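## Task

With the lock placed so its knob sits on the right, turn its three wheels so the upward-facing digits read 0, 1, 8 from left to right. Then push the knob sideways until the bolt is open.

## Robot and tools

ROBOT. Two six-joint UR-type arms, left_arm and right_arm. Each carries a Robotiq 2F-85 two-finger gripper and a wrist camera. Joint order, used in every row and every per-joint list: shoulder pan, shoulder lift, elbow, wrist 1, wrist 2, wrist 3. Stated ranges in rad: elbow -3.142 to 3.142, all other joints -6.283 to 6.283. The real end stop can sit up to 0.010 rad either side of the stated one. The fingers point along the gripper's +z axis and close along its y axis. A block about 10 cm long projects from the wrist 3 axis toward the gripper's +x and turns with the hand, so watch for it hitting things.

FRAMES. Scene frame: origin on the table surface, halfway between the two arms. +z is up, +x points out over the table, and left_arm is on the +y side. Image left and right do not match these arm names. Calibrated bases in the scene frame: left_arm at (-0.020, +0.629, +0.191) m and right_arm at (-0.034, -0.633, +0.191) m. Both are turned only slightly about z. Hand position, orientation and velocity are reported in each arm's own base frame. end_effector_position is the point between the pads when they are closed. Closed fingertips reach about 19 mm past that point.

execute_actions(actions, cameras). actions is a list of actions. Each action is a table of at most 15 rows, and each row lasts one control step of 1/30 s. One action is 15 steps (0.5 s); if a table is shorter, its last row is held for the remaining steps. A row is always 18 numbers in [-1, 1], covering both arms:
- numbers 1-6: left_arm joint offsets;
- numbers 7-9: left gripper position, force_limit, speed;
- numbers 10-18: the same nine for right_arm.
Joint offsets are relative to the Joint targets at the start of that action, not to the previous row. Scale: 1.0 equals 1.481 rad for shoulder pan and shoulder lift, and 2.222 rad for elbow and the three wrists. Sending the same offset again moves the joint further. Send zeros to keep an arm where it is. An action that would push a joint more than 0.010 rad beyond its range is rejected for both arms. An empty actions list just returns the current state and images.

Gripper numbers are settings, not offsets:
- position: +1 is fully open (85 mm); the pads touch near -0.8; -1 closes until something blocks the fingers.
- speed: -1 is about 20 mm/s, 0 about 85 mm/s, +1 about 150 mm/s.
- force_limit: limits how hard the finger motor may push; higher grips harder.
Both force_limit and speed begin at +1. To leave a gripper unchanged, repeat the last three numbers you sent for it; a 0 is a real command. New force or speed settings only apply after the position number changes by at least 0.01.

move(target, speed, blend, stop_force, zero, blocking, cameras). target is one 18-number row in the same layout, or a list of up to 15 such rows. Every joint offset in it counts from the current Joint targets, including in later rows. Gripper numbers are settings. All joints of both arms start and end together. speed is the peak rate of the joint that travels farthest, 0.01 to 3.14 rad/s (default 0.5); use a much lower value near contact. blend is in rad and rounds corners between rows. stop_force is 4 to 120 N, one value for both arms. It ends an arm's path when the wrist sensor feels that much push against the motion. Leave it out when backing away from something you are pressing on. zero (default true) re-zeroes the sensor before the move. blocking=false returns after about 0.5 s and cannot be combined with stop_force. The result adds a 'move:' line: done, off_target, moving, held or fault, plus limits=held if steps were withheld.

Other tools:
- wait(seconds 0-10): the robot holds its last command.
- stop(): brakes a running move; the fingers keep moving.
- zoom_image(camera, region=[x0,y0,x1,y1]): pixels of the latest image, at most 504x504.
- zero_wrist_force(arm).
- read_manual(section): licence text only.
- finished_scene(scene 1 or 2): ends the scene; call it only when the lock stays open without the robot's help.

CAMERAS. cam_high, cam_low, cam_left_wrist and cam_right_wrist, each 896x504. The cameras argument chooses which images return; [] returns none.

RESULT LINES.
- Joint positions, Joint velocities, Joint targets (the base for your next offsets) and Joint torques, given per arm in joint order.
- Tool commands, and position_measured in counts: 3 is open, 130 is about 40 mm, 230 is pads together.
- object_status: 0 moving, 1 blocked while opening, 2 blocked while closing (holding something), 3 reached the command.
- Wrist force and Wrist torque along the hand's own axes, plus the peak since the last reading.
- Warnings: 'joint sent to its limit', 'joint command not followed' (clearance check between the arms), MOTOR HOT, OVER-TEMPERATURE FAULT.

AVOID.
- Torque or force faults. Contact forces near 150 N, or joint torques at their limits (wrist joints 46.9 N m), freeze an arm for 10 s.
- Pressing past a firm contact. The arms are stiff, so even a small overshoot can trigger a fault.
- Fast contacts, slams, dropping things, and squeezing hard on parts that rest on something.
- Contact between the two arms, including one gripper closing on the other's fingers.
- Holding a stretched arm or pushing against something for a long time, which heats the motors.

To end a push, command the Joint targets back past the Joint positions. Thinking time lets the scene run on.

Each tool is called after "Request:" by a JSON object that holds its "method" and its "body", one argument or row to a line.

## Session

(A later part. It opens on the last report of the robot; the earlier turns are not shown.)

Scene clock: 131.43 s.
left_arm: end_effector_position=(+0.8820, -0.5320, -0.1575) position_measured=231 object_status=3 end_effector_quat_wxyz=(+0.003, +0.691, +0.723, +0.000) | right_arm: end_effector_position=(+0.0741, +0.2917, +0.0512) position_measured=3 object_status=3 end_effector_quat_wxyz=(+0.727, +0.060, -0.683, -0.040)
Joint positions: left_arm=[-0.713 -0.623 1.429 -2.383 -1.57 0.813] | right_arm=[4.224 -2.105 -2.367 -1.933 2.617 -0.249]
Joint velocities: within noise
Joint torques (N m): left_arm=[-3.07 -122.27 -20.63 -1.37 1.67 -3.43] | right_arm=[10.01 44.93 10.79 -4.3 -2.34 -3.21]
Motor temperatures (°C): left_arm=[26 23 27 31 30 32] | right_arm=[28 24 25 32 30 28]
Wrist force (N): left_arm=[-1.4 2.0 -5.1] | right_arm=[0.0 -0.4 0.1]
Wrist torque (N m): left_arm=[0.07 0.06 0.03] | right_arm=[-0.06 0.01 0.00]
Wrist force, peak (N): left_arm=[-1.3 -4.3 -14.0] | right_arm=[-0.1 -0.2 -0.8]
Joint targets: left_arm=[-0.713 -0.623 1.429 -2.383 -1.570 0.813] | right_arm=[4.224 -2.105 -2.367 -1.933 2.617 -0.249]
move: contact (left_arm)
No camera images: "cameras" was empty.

Request:
{"method": "move", "body": {
  "target": [
    [0,0.0008,0,-0.0005,0,0,-0.85,-1,0,0,0,0,0,0,0,1,1,1],
    [0.0076,-0.0062,0.0105,-0.0036,0,0.0051,-0.85,-1,0,0,0,0,0,0,0,1,1,1]
  ],
  "cameras": [],
  "speed": [0.01,0.015]
}}

Request:
{"method": "move", "body": {
  "target": [
    [0,-0.0120,0.0012,0.0072,0,0,-0.85,-1,0,0,0,0,0,0,0,1,1,1],
    [-0.0076,-0.0053,-0.0092,0.0128,0,-0.0051,-0.85,-1,0,0,0,0,0,0,0,1,1,1]
  ],
  "cameras": ["cam_left_wrist"],
  "speed": 0.04
}}

Request:
{"method": "zoom_image", "body": {
  "camera": "cam_left_wrist",
  "region": [350, 170, 550, 320]
}}

Scene clock: 137.63 s.
left_arm: end_effector_position=(+0.8797, -0.5151, -0.1592) position_measured=231 object_status=3 end_effector_quat_wxyz=(+0.000, +0.691, +0.723, +0.000) | right_arm: end_effector_position=(+0.0741, +0.2917, +0.0512) position_measured=3 object_status=3 end_effector_quat_wxyz=(+0.727, +0.060, -0.683, -0.040)
Joint positions: left_arm=[-0.702 -0.632 1.452 -2.391 -1.57 0.825] | right_arm=[4.224 -2.105 -2.367 -1.933 2.617 -0.249]
Joint velocities: within noise
Joint torques (N m): left_arm=[-4.08 -56.14 14.27 4.26 -5.23 4.47] | right_arm=[11.37 44.27 11.54 -4.16 -2.28 -3.19]
Motor temperatures (°C): left_arm=[26 23 27 31 30 32] | right_arm=[28 24 25 32 30 28]
Wrist force (N): left_arm=[6.6 25.9 -60.4] | right_arm=[0.2 -0.1 -0.4]
Wrist torque (N m): left_arm=[-0.48 -0.29 -0.18] | right_arm=[-0.02 -0.02 0.00]
Wrist force, peak (N): left_arm=[5.1 15.3 -70.0] | right_arm=[-0.6 -0.3 -0.7]
Joint targets: left_arm=[-0.702 -0.632 1.452 -2.391 -1.570 0.825] | right_arm=[4.224 -2.105 -2.367 -1.933 2.617 -0.249]
move: done
No camera images: "cameras" was empty.

Scene clock: 139.03 s.
left_arm: end_effector_position=(+0.8804, -0.5304, -0.1442) position_measured=231 object_status=3 end_effector_quat_wxyz=(+0.000, +0.691, +0.723, +0.000) | right_arm: end_effector_position=(+0.0741, +0.2917, +0.0512) position_measured=3 object_status=3 end_effector_quat_wxyz=(+0.727, +0.060, -0.683, -0.040)
Joint positions: left_arm=[-0.713 -0.64 1.432 -2.363 -1.57 0.813] | right_arm=[4.224 -2.105 -2.367 -1.933 2.617 -0.249]
Joint velocities: within noise
Joint torques (N m): left_arm=[-14.64 -104.11 -45.14 -1.56 3.2 -3.21] | right_arm=[11.04 46.39 11.06 -3.92 -2.03 -3.06]
Motor temperatures (°C): left_arm=[26 23 27 31 30 32] | right_arm=[28 24 25 32 30 28]
Wrist force (N): left_arm=[-0.9 -0.1 0.1] | right_arm=[-0.1 0.1 0.0]
Wrist torque (N m): left_arm=[0.08 0.05 0.02] | right_arm=[0.02 0.03 0.00]
Wrist force, peak (N): left_arm=[6.8 24.1 -61.4] | right_arm=[-0.4 0.6 -0.4]
Joint targets: left_arm=[-0.713 -0.640 1.432 -2.363 -1.570 0.813] | right_arm=[4.224 -2.105 -2.367 -1.933 2.617 -0.249]
move: done
camera_calibration:
cam_left_wrist: T_world_to_cam=[[0.998575, 0.0157323, 0.0509926, -0.863489], [-0.000748741, -0.951332, 0.308168, -0.441629], [0.0533591, -0.307767, -0.949964, -0.218931], [0, 0, 0, 1]] pos_world=[0.87361, -0.473931, -0.0278493]
Images, in order (width x height): cam_left_wrist 896x504.

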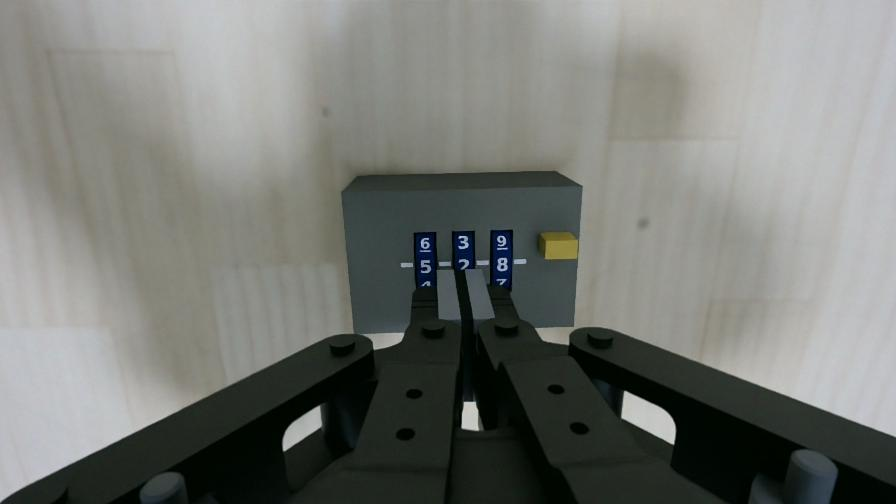

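Scaled by 2.520 from the camera's 896x504 image, which has a finer 1280x720 frame.

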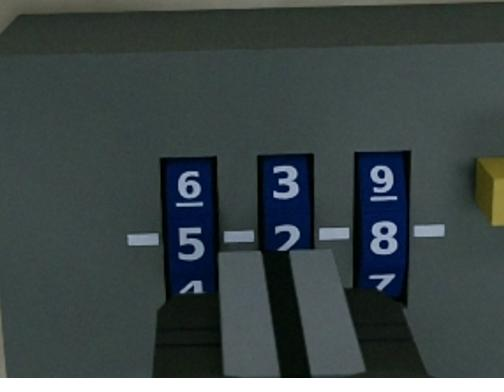

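Request:
{"method": "move", "body": {
  "target": [
    [0.0016,0.0099,0.0008,-0.0074,0,0.0010,-0.85,-1,0,0,0,0,0,0,0,1,1,1],
    [0.0055,0.0063,0.0063,-0.0105,0,0.0036,-0.85,-1,0,0,0,0,0,0,0,1,1,1],
    [0.0055,-0.0053,0.0074,-0.0039,0,0.0036,-0.85,-1,0,0,0,0,0,0,0,1,1,1],
    [-0.0057,-0.0095,0.0137,-0.0073,0,-0.0038,-0.85,-1,0,0,0,0,0,0,0,1,1,1]
  ],
  "cameras": ["cam_left_wrist"],
  "speed": [0.012,0.016,0.03,0.04]
}}

Request:
{"method": "zoom_image", "body": {
  "camera": "cam_left_wrist",
  "region": [380, 170, 580, 320]
}}

Scene clock: 148.67 s.
left_arm: end_effector_position=(+0.8672, -0.5299, -0.1438) position_measured=231 object_status=3 end_effector_quat_wxyz=(+0.000, +0.691, +0.723, +0.000) | right_arm: end_effector_position=(+0.0741, +0.2917, +0.0512) position_measured=3 object_status=3 end_effector_quat_wxyz=(+0.727, +0.060, -0.683, -0.040)
Joint positions: left_arm=[-0.721 -0.654 1.462 -2.379 -1.57 0.805] | right_arm=[4.224 -2.105 -2.367 -1.933 2.617 -0.249]
Joint velocities: within noise
Joint torques (N m): left_arm=[-15.78 -125.17 -22.91 -7.66 -1.92 -3.85] | right_arm=[10.99 46.58 10.58 -4.32 -1.98 -3.11]
Motor temperatures (°C): left_arm=[26 23 27 31 30 32] | right_arm=[28 24 25 32 30 28]
Wrist force (N): left_arm=[-1.2 0.2 0.4] | right_arm=[-0.3 0.1 0.1]
Wrist torque (N m): left_arm=[0.10 0.09 0.01] | right_arm=[0.03 0.05 0.01]
Wrist force, peak (N): left_arm=[2.2 -10.7 -42.9] | right_arm=[-0.6 -0.5 -0.4]
Joint targets: left_arm=[-0.721 -0.654 1.462 -2.379 -1.570 0.805] | right_arm=[4.224 -2.105 -2.367 -1.933 2.617 -0.249]
move: done
camera_calibration:
cam_left_wrist: T_world_to_cam=[[0.998575, 0.0157235, 0.0509925, -0.850339], [-0.000750354, -0.95137, 0.308048, -0.441402], [0.0533563, -0.307648, -0.950003, -0.217666], [0, 0, 0, 1]] pos_world=[0.86041, -0.473531, -0.0274496]
Images, in order (width x height): cam_left_wrist 896x504.

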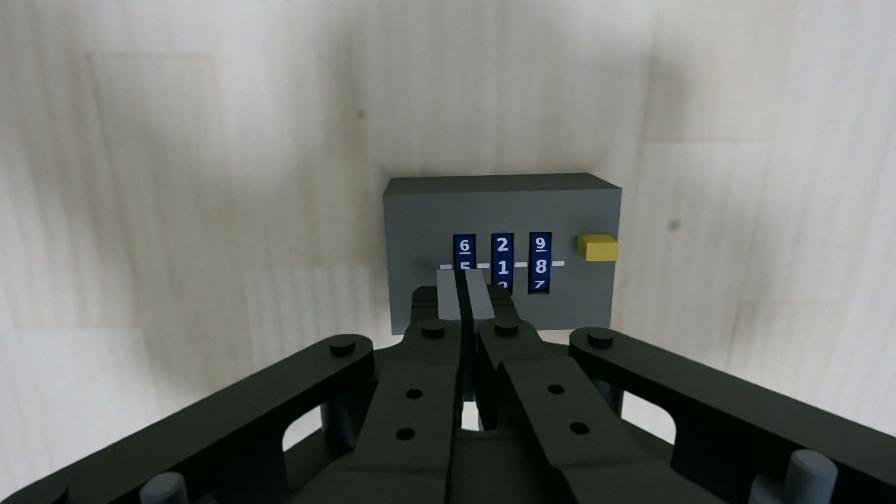

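Scaled by 2.520 from the camera's 896x504 image, which has a finer 1280x720 frame.

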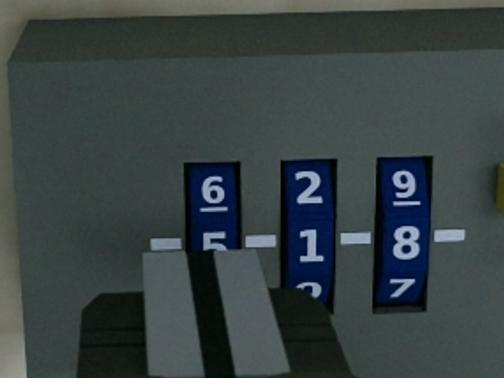

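Request:
{"method": "move", "body": {
  "target": [
    [-0.0003,0.0122,-0.0023,-0.0058,0,-0.0002,-0.85,-1,0,0,0,0,0,0,0,1,1,1],
    [0.0076,0.0049,0.0086,-0.0118,0,0.0051,-0.85,-1,0,0,0,0,0,0,0,1,1,1],
    [0.0076,-0.0067,0.0097,-0.0052,0,0.0051,-0.85,-1,0,0,0,0,0,0,0,1,1,1],
    [-0.0003,0.0005,-0.0012,0.0009,0,-0.0002,-0.85,-1,0,0,0,0,0,0,0,1,1,1]
  ],
  "cameras": ["cam_left_wrist"],
  "speed": [0.012,0.016,0.03,0.04]
}}

Request:
{"method": "zoom_image", "body": {
  "camera": "cam_left_wrist",
  "region": [380, 170, 580, 320]
}}

Scene clock: 161.13 s.
left_arm: end_effector_position=(+0.8674, -0.5310, -0.1434) position_measured=231 object_status=3 end_effector_quat_wxyz=(+0.000, +0.691, +0.723, +0.000) | right_arm: end_effector_position=(+0.0741, +0.2917, +0.0512) position_measured=3 object_status=3 end_effector_quat_wxyz=(+0.727, +0.060, -0.683, -0.040)
Joint positions: left_arm=[-0.722 -0.653 1.46 -2.377 -1.57 0.805] | right_arm=[4.224 -2.105 -2.367 -1.933 2.617 -0.249]
Joint velocities: within noise
Joint torques (N m): left_arm=[-15.87 -100.86 -44.86 -1.8 -3.28 -3.19] | right_arm=[10.81 46.59 10.73 -4.06 -2.48 -3.41]
Motor temperatures (°C): left_arm=[26 23 27 31 30 32] | right_arm=[28 24 25 32 30 28]
Wrist force (N): left_arm=[-1.1 0.2 0.3] | right_arm=[0.0 -0.1 -0.5]
Wrist torque (N m): left_arm=[0.09 0.08 0.02] | right_arm=[-0.02 0.00 0.01]
Wrist force, peak (N): left_arm=[-1.4 -6.8 -29.6] | right_arm=[-0.3 -0.6 -0.5]
Joint targets: left_arm=[-0.722 -0.653 1.459 -2.377 -1.570 0.804] | right_arm=[4.224 -2.105 -2.367 -1.933 2.617 -0.249]
move: done
camera_calibration:
cam_left_wrist: T_world_to_cam=[[0.998581, 0.0156933, 0.0508974, -0.850664], [-0.000749784, -0.95137, 0.308048, -0.442477], [0.0532565, -0.307649, -0.950008, -0.217525], [0, 0, 0, 1]] pos_world=[0.86071, -0.474531, -0.0270499]
Images, in order (width x height): cam_left_wrist 896x504.

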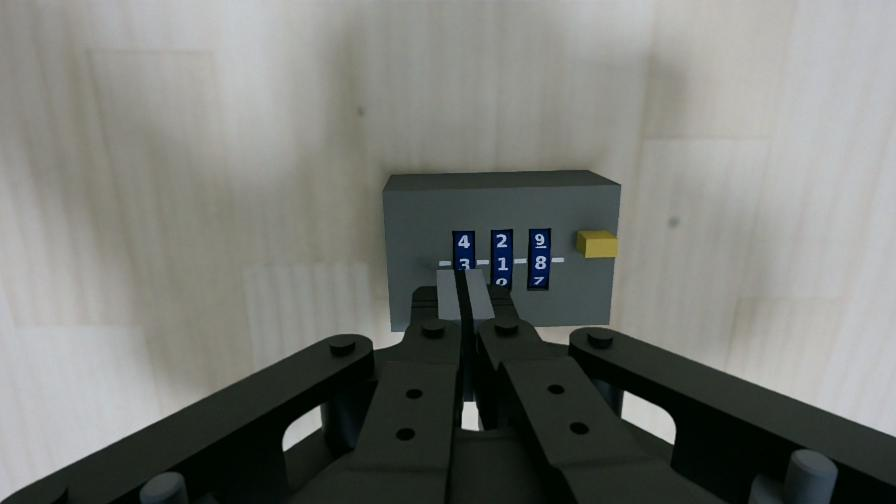

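Scaled by 2.520 from the camera's 896x504 image, which has a finer 1280x720 frame.

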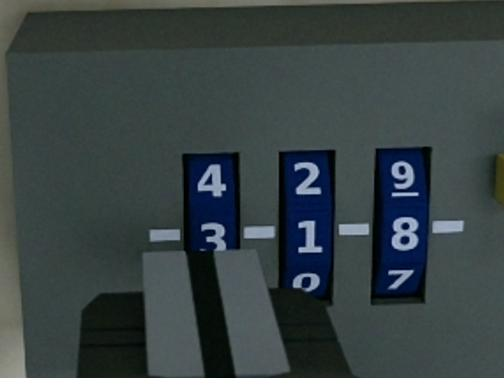

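Request:
{"method": "move", "body": {
  "target": [
    [0,0.0117,-0.0011,-0.0067,0,0,-0.85,-1,0,0,0,0,0,0,0,1,1,1],
    [0.0079,0.0044,0.0098,-0.0127,0,0.0053,-0.85,-1,0,0,0,0,0,0,0,1,1,1],
    [0.0079,-0.0072,0.0109,-0.0061,0,0.0053,-0.85,-1,0,0,0,0,0,0,0,1,1,1],
    [0.0018,-0.0014,0.0022,-0.0014,0,0.0012,-0.85,-1,0,0,0,0,0,0,0,1,1,1]
  ],
  "cameras": [],
  "speed": [0.012,0.016,0.03,0.04]
}}

Request:
{"method": "move", "body": {
  "target": [
    [0,0.0116,-0.0011,-0.0066,0,0,-0.85,-1,0,0,0,0,0,0,0,1,1,1],
    [0.0039,0.0080,0.0044,-0.0097,0,0.0026,-0.85,-1,0,0,0,0,0,0,0,1,1,1],
    [0.0039,-0.0036,0.0055,-0.0031,0,0.0026,-0.85,-1,0,0,0,0,0,0,0,1,1,1],
    [0,0,0,0,0,0,-0.85,-1,0,0,0,0,0,0,0,1,1,1]
  ],
  "cameras": ["cam_left_wrist"],
  "speed": [0.012,0.016,0.03,0.04]
}}

Request:
{"method": "zoom_image", "body": {
  "camera": "cam_left_wrist",
  "region": [380, 170, 640, 330]
}}

Scene clock: 171.77 s.
left_arm: end_effector_position=(+0.8675, -0.5275, -0.1435) position_measured=231 object_status=3 end_effector_quat_wxyz=(+0.000, +0.691, +0.723, +0.000) | right_arm: end_effector_position=(+0.0741, +0.2917, +0.0512) position_measured=3 object_status=3 end_effector_quat_wxyz=(+0.727, +0.060, -0.683, -0.040)
Joint positions: left_arm=[-0.719 -0.655 1.465 -2.38 -1.57 0.807] | right_arm=[4.224 -2.105 -2.367 -1.933 2.617 -0.249]
Joint velocities: within noise
Joint torques (N m): left_arm=[-15.16 -99.57 -44.88 -1.52 -0.85 -3.5] | right_arm=[11.79 46.91 10.93 -3.97 -2.19 -2.83]
Motor temperatures (°C): left_arm=[26 23 27 31 30 32] | right_arm=[28 24 25 32 30 28]
Wrist force (N): left_arm=[-1.3 0.4 0.3] | right_arm=[-0.2 -0.1 -0.3]
Wrist torque (N m): left_arm=[0.13 0.09 0.01] | right_arm=[-0.02 0.03 0.00]
Wrist force, peak (N): left_arm=[0.2 -6.2 -29.8] | right_arm=[-0.6 0.1 -0.7]
Joint targets: left_arm=[-0.719 -0.655 1.464 -2.380 -1.570 0.807] | right_arm=[4.224 -2.105 -2.367 -1.933 2.617 -0.249]
move: done
No camera images: "cameras" was empty.

Scene clock: 175.20 s.
left_arm: end_effector_position=(+0.8675, -0.5275, -0.1435) position_measured=231 object_status=3 end_effector_quat_wxyz=(+0.000, +0.691, +0.723, +0.000) | right_arm: end_effector_position=(+0.0741, +0.2917, +0.0512) position_measured=3 object_status=3 end_effector_quat_wxyz=(+0.727, +0.060, -0.683, -0.040)
Joint positions: left_arm=[-0.719 -0.655 1.465 -2.38 -1.57 0.807] | right_arm=[4.224 -2.105 -2.367 -1.933 2.617 -0.249]
Joint velocities: within noise
Joint torques (N m): left_arm=[-14.92 -98.98 -45.26 -1.58 2.91 -3.45] | right_arm=[9.76 45.28 10.56 -4.01 -2.13 -3.08]
Motor temperatures (°C): left_arm=[26 23 27 31 30 32] | right_arm=[28 24 25 32 30 28]
Wrist force (N): left_arm=[-1.1 0.6 0.5] | right_arm=[-0.3 0.0 -0.1]
Wrist torque (N m): left_arm=[0.16 0.07 0.01] | right_arm=[0.00 0.06 0.00]
Wrist force, peak (N): left_arm=[0.0 -4.1 -27.9] | right_arm=[0.0 -0.5 -0.6]
Joint targets: left_arm=[-0.719 -0.655 1.464 -2.380 -1.570 0.807] | right_arm=[4.224 -2.105 -2.367 -1.933 2.617 -0.249]
move: done
camera_calibration:
cam_left_wrist: T_world_to_cam=[[0.99857, 0.0156679, 0.0511164, -0.850711], [-0.000853127, -0.951304, 0.308254, -0.438991], [0.0534569, -0.307857, -0.94993, -0.216811], [0, 0, 0, 1]] pos_world=[0.86071, -0.471032, -0.0271488]
Images, in order (width x height): cam_left_wrist 896x504.

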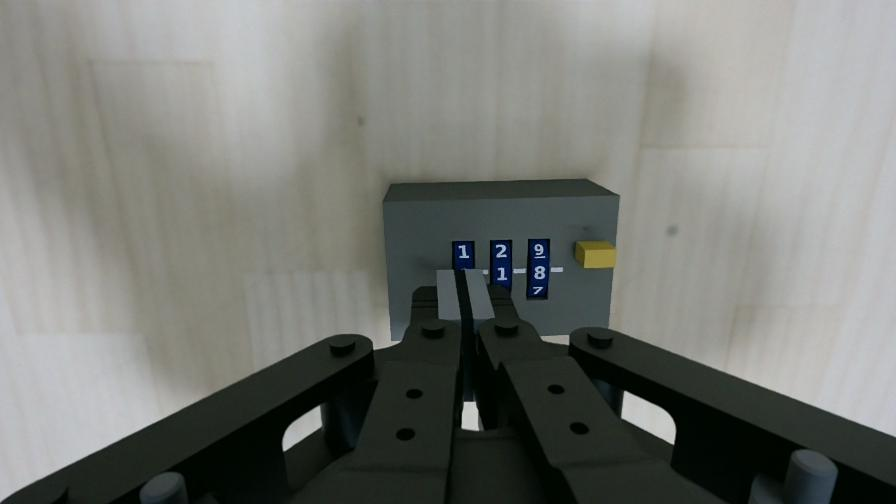

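Scaled by 1.938 from the camera's 896x504 image, which has a finer 1280x720 frame.

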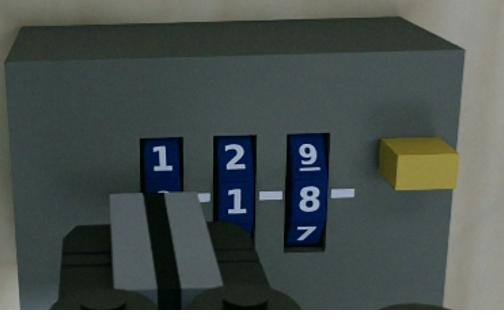

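Request:
{"method": "zoom_image", "body": {
  "camera": "cam_left_wrist",
  "region": [560, 220, 640, 300]
}}

Request:
{"method": "move", "body": {
  "target": [0.018,-0.012,-0.0243,0.0323,0,0.012,-0.85,-1,0,0,0,0,0,0,0,1,1,1],
  "cameras": ["cam_left_wrist","cam_high"],
  "speed": 0.1
}}

Request:
{"method": "zoom_image", "body": {
  "camera": "cam_high",
  "region": [490, 275, 540, 325]
}}

Scaled by 6.300 from the camera's 896x504 image, which has a finer 1280x720 frame.

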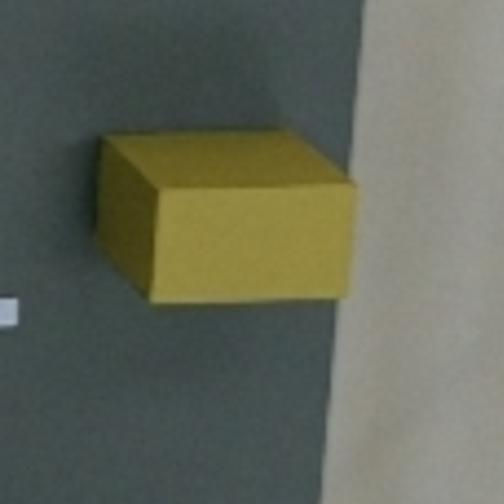

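Scene clock: 182.87 s.
left_arm: end_effector_position=(+0.8980, -0.5184, -0.1058) position_measured=231 object_status=3 end_effector_quat_wxyz=(+0.000, +0.691, +0.723, +0.000) | right_arm: end_effector_position=(+0.0741, +0.2917, +0.0512) position_measured=3 object_status=3 end_effector_quat_wxyz=(+0.727, +0.060, -0.683, -0.040)
Joint positions: left_arm=[-0.692 -0.673 1.41 -2.309 -1.57 0.834] | right_arm=[4.224 -2.105 -2.367 -1.933 2.617 -0.249]
Joint velocities: within noise
Joint torques (N m): left_arm=[14.61 -124.94 -47.28 -2 3.04 4.26] | right_arm=[9.21 46.29 11.17 -4.07 -2.08 -2.9]
Motor temperatures (°C): left_arm=[26 23 27 31 30 32] | right_arm=[28 24 25 32 30 28]
Wrist force (N): left_arm=[-1.1 0.2 0.3] | right_arm=[-0.3 -0.1 -0.6]
Wrist torque (N m): left_arm=[0.17 0.04 -0.02] | right_arm=[-0.01 0.05 0.00]
Wrist force, peak (N): left_arm=[-1.7 -0.3 0.6] | right_arm=[-0.5 -0.3 -0.6]
Joint targets: left_arm=[-0.692 -0.673 1.410 -2.309 -1.570 0.834] | right_arm=[4.224 -2.105 -2.367 -1.933 2.617 -0.249]
move: done
camera_calibration:
cam_left_wrist: T_world_to_cam=[[0.99857, 0.0156673, 0.0511179, -0.883236], [-0.000849103, -0.951333, 0.308164, -0.44204], [0.0534583, -0.307766, -0.949959, -0.179817], [0, 0, 0, 1]] pos_world=[0.89121, -0.462031, 0.010551]
Images, in order (width x height): cam_high 896x504, cam_left_wrist 896x504.

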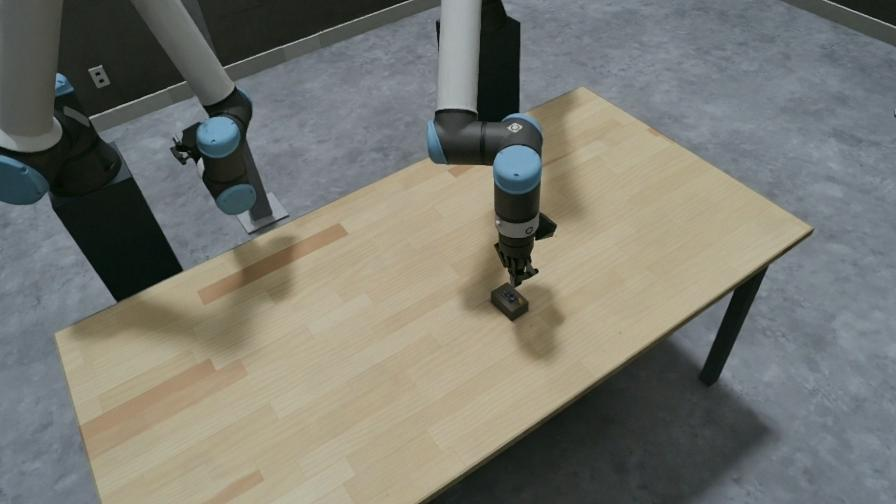

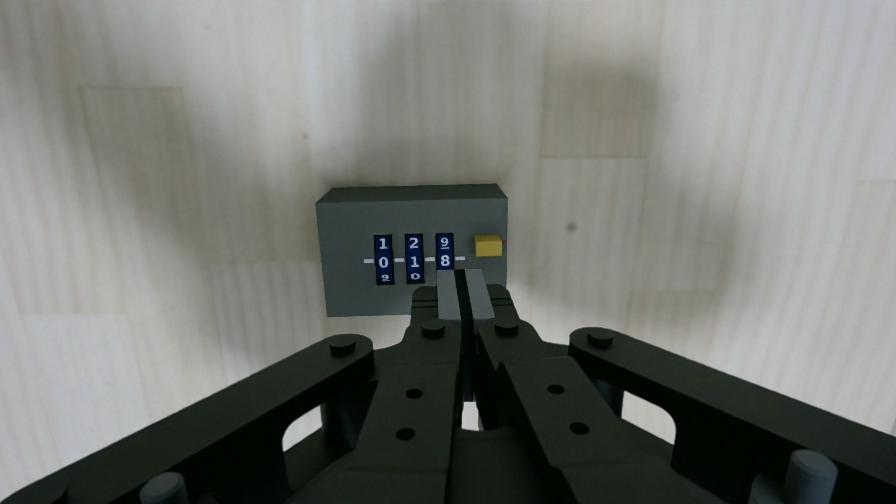

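Scaled by 10.080 from the camera's 896x504 image, which has a finer 1280x720 frame.

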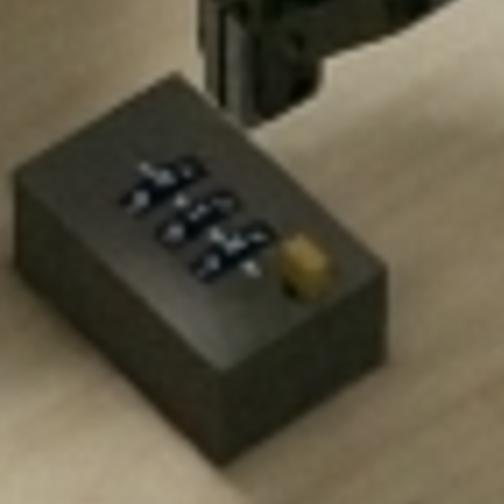

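Request:
{"method": "move", "body": {
  "target": [
    [0.0157,0.0311,-0.0026,-0.0176,0,0.0105,-0.85,-1,0,0,0,0,0,0,0,1,1,1],
    [0.0157,0.0427,-0.0037,-0.0243,0,0.0105,-0.85,-1,0,0,0,0,0,0,0,1,1,1]
  ],
  "cameras": ["cam_left_wrist","cam_high"],
  "speed": [0.04,0.012],
  "stop_force": 7
}}

Request:
{"method": "zoom_image", "body": {
  "camera": "cam_high",
  "region": [490, 275, 540, 325]
}}

Scene clock: 193.23 s.
left_arm: end_effector_position=(+0.9108, -0.4980, -0.1594) position_measured=231 object_status=3 end_effector_quat_wxyz=(+0.000, +0.691, +0.723, +0.000) | right_arm: end_effector_position=(+0.0741, +0.2917, +0.0512) position_measured=3 object_status=3 end_effector_quat_wxyz=(+0.727, +0.060, -0.683, -0.040)
Joint positions: left_arm=[-0.669 -0.61 1.402 -2.363 -1.57 0.857] | right_arm=[4.224 -2.105 -2.367 -1.933 2.617 -0.249]
Joint velocities: within noise
Joint torques (N m): left_arm=[13.69 -103.97 -44.42 -7.3 2.82 4.12] | right_arm=[10.5 47.2 11.22 -3.91 -2.26 -3.31]
Motor temperatures (°C): left_arm=[26 23 27 31 30 32] | right_arm=[28 24 25 32 30 28]
Wrist force (N): left_arm=[-1.6 -0.3 -0.1] | right_arm=[0.1 -0.2 -0.3]
Wrist torque (N m): left_arm=[0.06 0.17 -0.02] | right_arm=[-0.04 -0.02 0.00]
Wrist force, peak (N): left_arm=[-1.7 0.0 0.7] | right_arm=[-0.2 -0.4 -0.9]
Joint targets: left_arm=[-0.669 -0.610 1.402 -2.363 -1.570 0.857] | right_arm=[4.224 -2.105 -2.367 -1.933 2.617 -0.249]
move: done
camera_calibration:
cam_left_wrist: T_world_to_cam=[[0.998612, 0.0155839, 0.0503063, -0.893806], [-0.000645135, -0.951525, 0.30757, -0.406398], [0.0526608, -0.307176, -0.950195, -0.224178], [0, 0, 0, 1]] pos_world=[0.904109, -0.441631, -0.0430527]
Images, in order (width x height): cam_high 896x504, cam_left_wrist 896x504.

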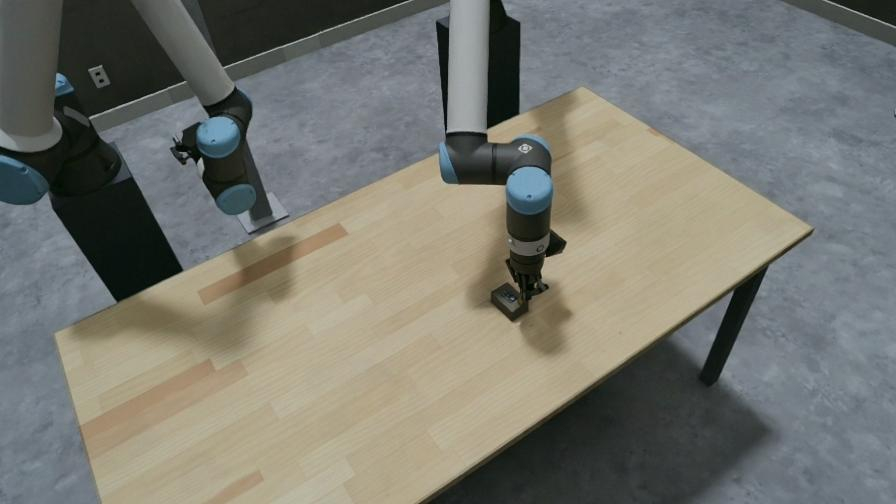

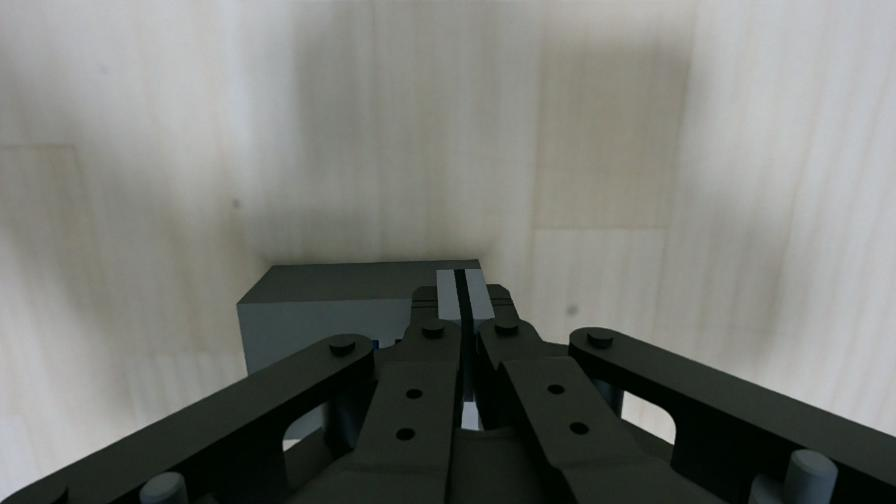

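Scaled by 10.080 from the camera's 896x504 image, which has a finer 1280x720 frame.

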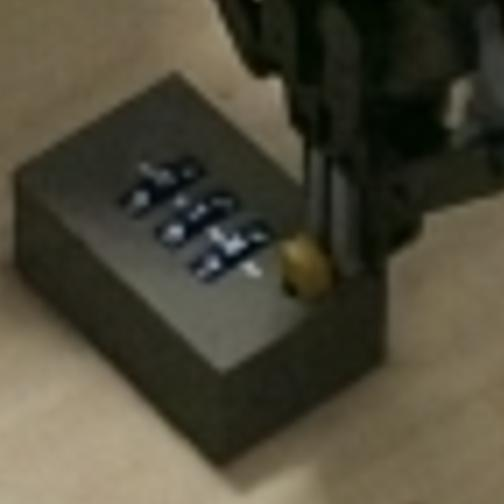

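Request:
{"method": "move", "body": {
  "target": [-0.0108,0.0100,-0.0150,0.0083,0,-0.0072,-0.85,-1,0,0,0,0,0,0,0,1,1,1],
  "cameras": ["cam_left_wrist","cam_high"],
  "speed": 0.012,
  "stop_force": 14
}}

Request:
{"method": "zoom_image", "body": {
  "camera": "cam_high",
  "region": [490, 275, 540, 325]
}}

Scene clock: 198.57 s.
left_arm: end_effector_position=(+0.9115, -0.5060, -0.1595) position_measured=231 object_status=3 end_effector_quat_wxyz=(+0.000, +0.691, +0.723, +0.000) | right_arm: end_effector_position=(+0.0741, +0.2917, +0.0512) position_measured=3 object_status=3 end_effector_quat_wxyz=(+0.727, +0.060, -0.683, -0.040)
Joint positions: left_arm=[-0.675 -0.604 1.39 -2.356 -1.57 0.851] | right_arm=[4.224 -2.105 -2.367 -1.933 2.617 -0.249]
Joint velocities: within noise
Joint torques (N m): left_arm=[3 -129.58 -28.5 -8.49 -7.07 4.04] | right_arm=[10.09 46.14 11.18 -3.87 -2.17 -3.17]
Motor temperatures (°C): left_arm=[26 23 27 31 30 32] | right_arm=[28 24 25 32 30 28]
Wrist force (N): left_arm=[13.1 1.3 -2.3] | right_arm=[0.4 0.0 -0.2]
Wrist torque (N m): left_arm=[0.09 0.27 -0.10] | right_arm=[0.01 -0.05 0.00]
Wrist force, peak (N): left_arm=[21.1 -3.5 -8.7] | right_arm=[-0.7 -0.2 -0.5]
Joint targets: left_arm=[-0.675 -0.604 1.390 -2.356 -1.570 0.851] | right_arm=[4.224 -2.105 -2.367 -1.933 2.617 -0.249]
move: contact (left_arm); left_arm: the elbow is farthest, 0.022 rad from its target
camera_calibration:
cam_left_wrist: T_world_to_cam=[[0.998612, 0.0155785, 0.0503051, -0.894383], [-0.000643306, -0.951564, 0.307451, -0.414034], [0.0526581, -0.307056, -0.950233, -0.226618], [0, 0, 0, 1]] pos_world=[0.904809, -0.449631, -0.0430529]
Images, in order (width x height): cam_high 896x504, cam_left_wrist 896x504.

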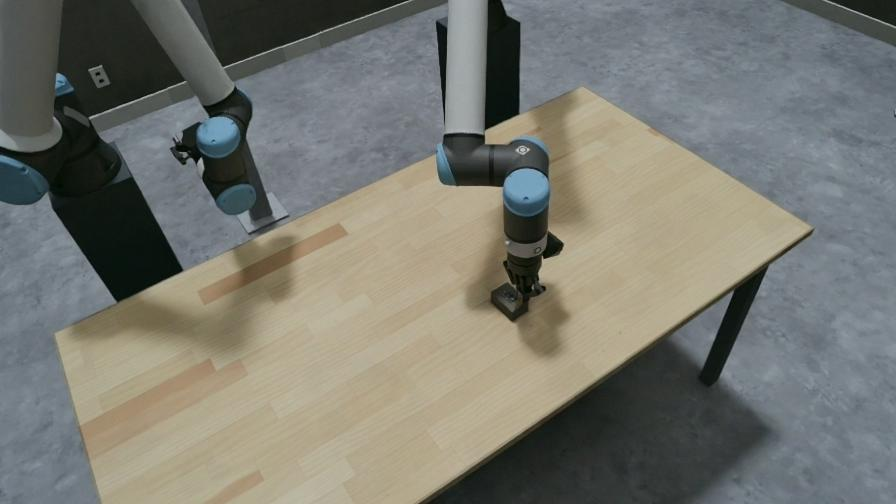

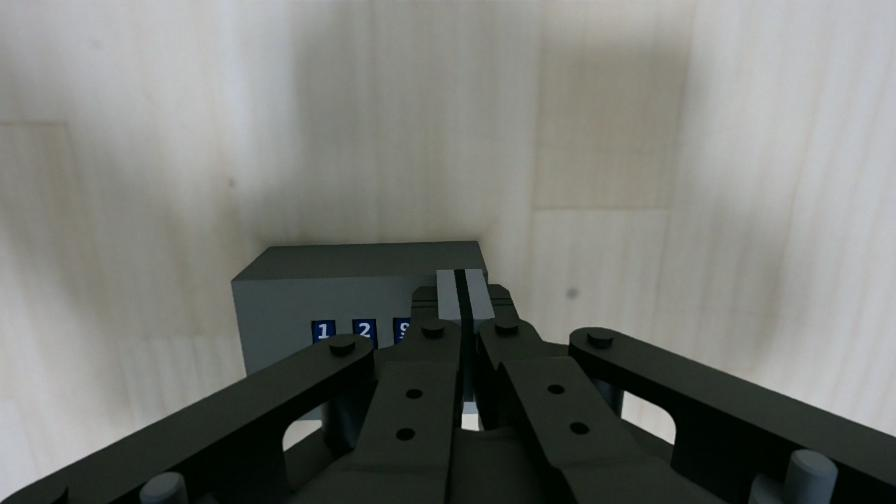

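Scaled by 10.080 from the camera's 896x504 image, which has a finer 1280x720 frame.

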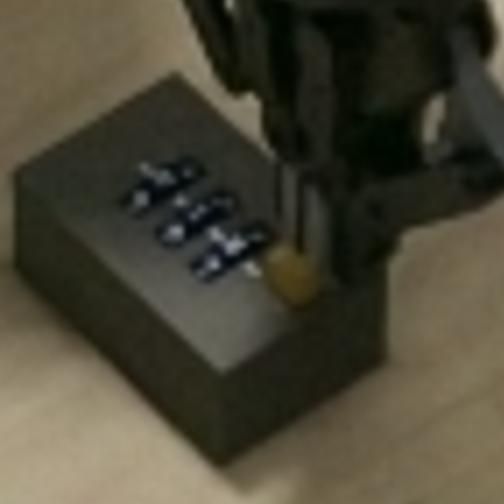

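Request:
{"method": "move", "body": {
  "target": [-0.0029,0.0027,-0.0041,0.0023,0,-0.0020,-0.85,-1,0,0,0,0,0,0,0,1,1,1],
  "cameras": [],
  "speed": 0.01,
  "stop_force": 20
}}

Request:
{"method": "move", "body": {
  "target": [0.012,-0.045,0.02,0.0375,0,0.008,-0.85,-1,0,0,0,0,0,0,0,1,1,1],
  "cameras": ["cam_left_wrist"],
  "speed": 0.1
}}

Request:
{"method": "zoom_image", "body": {
  "camera": "cam_high",
  "region": [490, 275, 540, 325]
}}

Scene clock: 202.77 s.
left_arm: end_effector_position=(+0.9115, -0.5064, -0.1594) position_measured=231 object_status=3 end_effector_quat_wxyz=(-0.001, +0.691, +0.723, +0.000) | right_arm: end_effector_position=(+0.0741, +0.2917, +0.0512) position_measured=3 object_status=3 end_effector_quat_wxyz=(+0.727, +0.060, -0.683, -0.040)
Joint positions: left_arm=[-0.675 -0.604 1.389 -2.355 -1.57 0.851] | right_arm=[4.224 -2.105 -2.367 -1.933 2.617 -0.249]
Joint velocities: within noise
Joint torques (N m): left_arm=[-10.36 -120.88 -35.67 -12.58 -5.22 4.18] | right_arm=[9.05 47.13 10.63 -3.99 -2.2 -2.7]
Motor temperatures (°C): left_arm=[26 23 27 31 30 32] | right_arm=[28 24 25 32 30 28]
Wrist force (N): left_arm=[35.3 -7.0 -16.5] | right_arm=[0.0 -0.1 -0.1]
Wrist torque (N m): left_arm=[0.16 0.33 -0.03] | right_arm=[-0.02 0.00 0.00]
Wrist force, peak (N): left_arm=[41.6 -11.1 -21.5] | right_arm=[-0.5 -0.4 -0.5]
Joint targets: left_arm=[-0.675 -0.604 1.389 -2.355 -1.570 0.851] | right_arm=[4.224 -2.105 -2.367 -1.933 2.617 -0.249]
move: contact (left_arm)
No camera images: "cameras" was empty.

Scene clock: 204.07 s.
left_arm: end_effector_position=(+0.8943, -0.4701, -0.1244) position_measured=231 object_status=3 end_effector_quat_wxyz=(-0.031, +0.691, +0.722, -0.003) end_effector_velocity=(-0.001, +0.002, +0.001) end_effector_angular_velocity=(+0.003, +0.004, +0.001) | right_arm: end_effector_position=(+0.0741, +0.2917, +0.0512) position_measured=3 object_status=3 end_effector_quat_wxyz=(+0.727, +0.060, -0.683, -0.040)
Joint positions: left_arm=[-0.657 -0.67 1.433 -2.272 -1.57 0.869] | right_arm=[4.224 -2.105 -2.367 -1.933 2.617 -0.249]
Joint velocities: left_arm=[0 -0.003 0.001 0.006 0 0] | right_arm=[within noise]
Joint torques (N m): left_arm=[16.42 -125.35 -23.35 -1.38 2.98 4.22] | right_arm=[10.69 45.19 10.88 -4.02 -2 -2.96]
Motor temperatures (°C): left_arm=[26 23 27 31 30 32] | right_arm=[28 24 25 32 30 28]
Wrist force (N): left_arm=[-0.8 -0.1 0.1] | right_arm=[0.1 -0.3 -0.1]
Wrist torque (N m): left_arm=[0.08 0.02 -0.02] | right_arm=[-0.04 -0.02 0.00]
Wrist force, peak (N): left_arm=[35.0 -6.8 -16.5] | right_arm=[-0.3 -0.5 -0.5]
Joint targets: left_arm=[-0.657 -0.671 1.434 -2.272 -1.570 0.869] | right_arm=[4.224 -2.105 -2.367 -1.933 2.617 -0.249]
move: done
camera_calibration:
cam_left_wrist: T_world_to_cam=[[0.99989, 0.014627, 0.00247369, -0.887109], [0.0134068, -0.962377, 0.271388, -0.412827], [0.00635021, -0.271325, -0.962467, -0.124782], [0, 0, 0, 1]] pos_world=[0.893338, -0.418176, -0.00586803]
Images, in order (width x height): cam_left_wrist 896x504.

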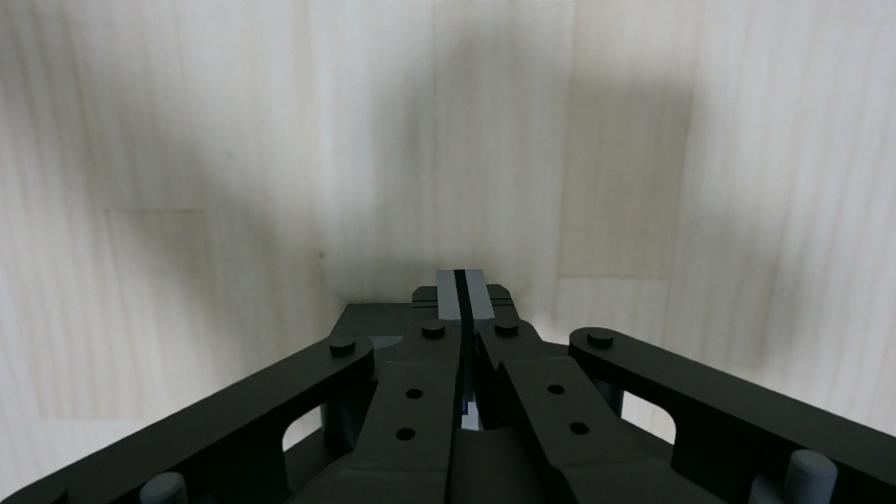

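This scene's latest camera images include none from cam_high. They are from: cam_left_wrist. cam_high's image comes with the result of a call that names it in "cameras".

Request:
{"method": "move", "body": {
  "target": [-0.045,-0.03,0.02,-0.012,0,-0.02,-0.85,-1,0,0,0,0,0,0,0,1,1,1],
  "cameras": ["cam_left_wrist","cam_high"],
  "speed": 0.15
}}

Request:
{"method": "zoom_image", "body": {
  "camera": "cam_high",
  "region": [490, 275, 540, 325]
}}

Request:
{"method": "zoom_image", "body": {
  "camera": "cam_left_wrist",
  "region": [340, 160, 620, 330]
}}

Scene clock: 208.00 s.
left_arm: end_effector_position=(+0.8539, -0.5218, -0.1007) position_measured=231 object_status=3 end_effector_quat_wxyz=(-0.018, +0.699, +0.715, -0.001) | right_arm: end_effector_position=(+0.0741, +0.2917, +0.0512) position_measured=3 object_status=3 end_effector_quat_wxyz=(+0.727, +0.060, -0.683, -0.040)
Joint positions: left_arm=[-0.724 -0.715 1.478 -2.298 -1.57 0.825] | right_arm=[4.224 -2.105 -2.367 -1.933 2.617 -0.249]
Joint velocities: within noise
Joint torques (N m): left_arm=[-12.26 -122.3 -25.15 -7.24 3.04 -3.5] | right_arm=[11.62 45.23 11.59 -3.72 -2.11 -3.27]
Motor temperatures (°C): left_arm=[26 23 27 31 30 32] | right_arm=[28 24 25 32 30 28]
Wrist force (N): left_arm=[-0.4 -0.3 0.6] | right_arm=[0.0 -0.1 -0.3]
Wrist torque (N m): left_arm=[0.06 -0.04 0.00] | right_arm=[-0.01 0.01 0.00]
Wrist force, peak (N): left_arm=[-2.1 -0.8 -0.2] | right_arm=[-0.3 -0.5 -0.8]
Joint targets: left_arm=[-0.724 -0.715 1.478 -2.298 -1.570 0.824] | right_arm=[4.224 -2.105 -2.367 -1.933 2.617 -0.249]
move: done
camera_calibration:
cam_left_wrist: T_world_to_cam=[[0.999683, -0.00729619, 0.0240872, -0.855086], [-0.013882, -0.958157, 0.285906, -0.441554], [0.0209933, -0.28615, -0.957955, -0.135408], [0, 0, 0, 1]] pos_world=[0.851529, -0.468064, 0.0171246]
Images, in order (width x height): cam_high 896x504, cam_left_wrist 896x504.

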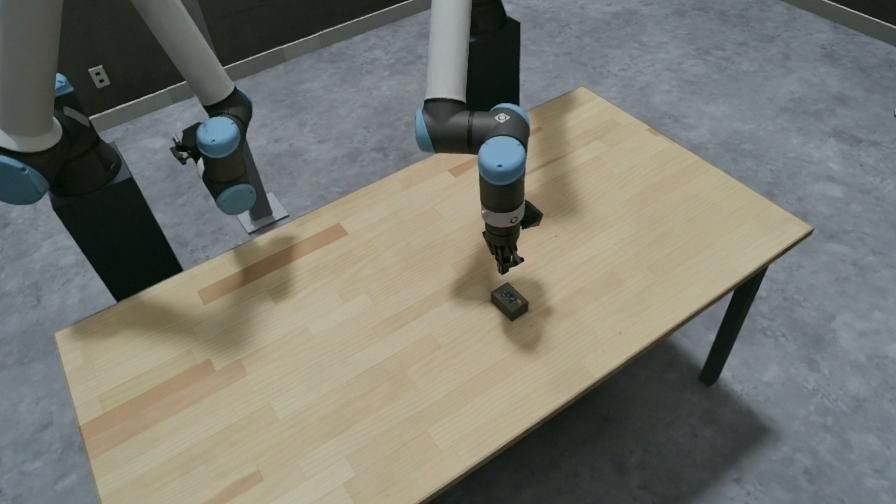

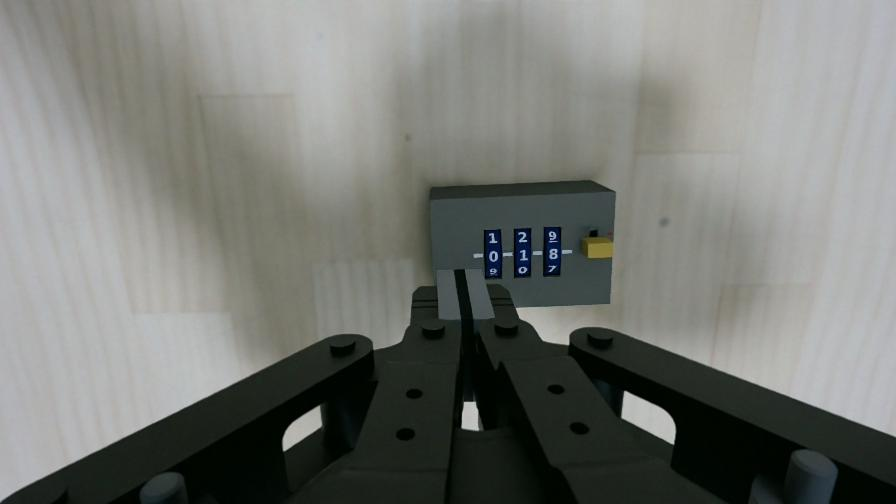

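Scaled by 10.080 from the camera's 896x504 image, which has a finer 1280x720 frame.

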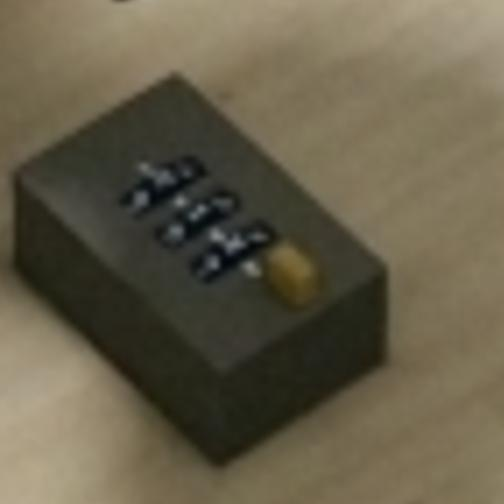

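Scaled by 1.800 from the camera's 896x504 image, which has a finer 1280x720 frame.

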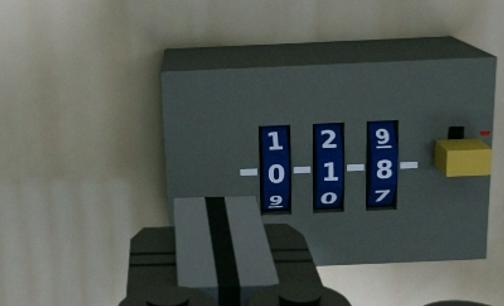

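Request:
{"method": "finished_scene", "body": {
  "scene": 1
}}

The scene is finished: the task was done.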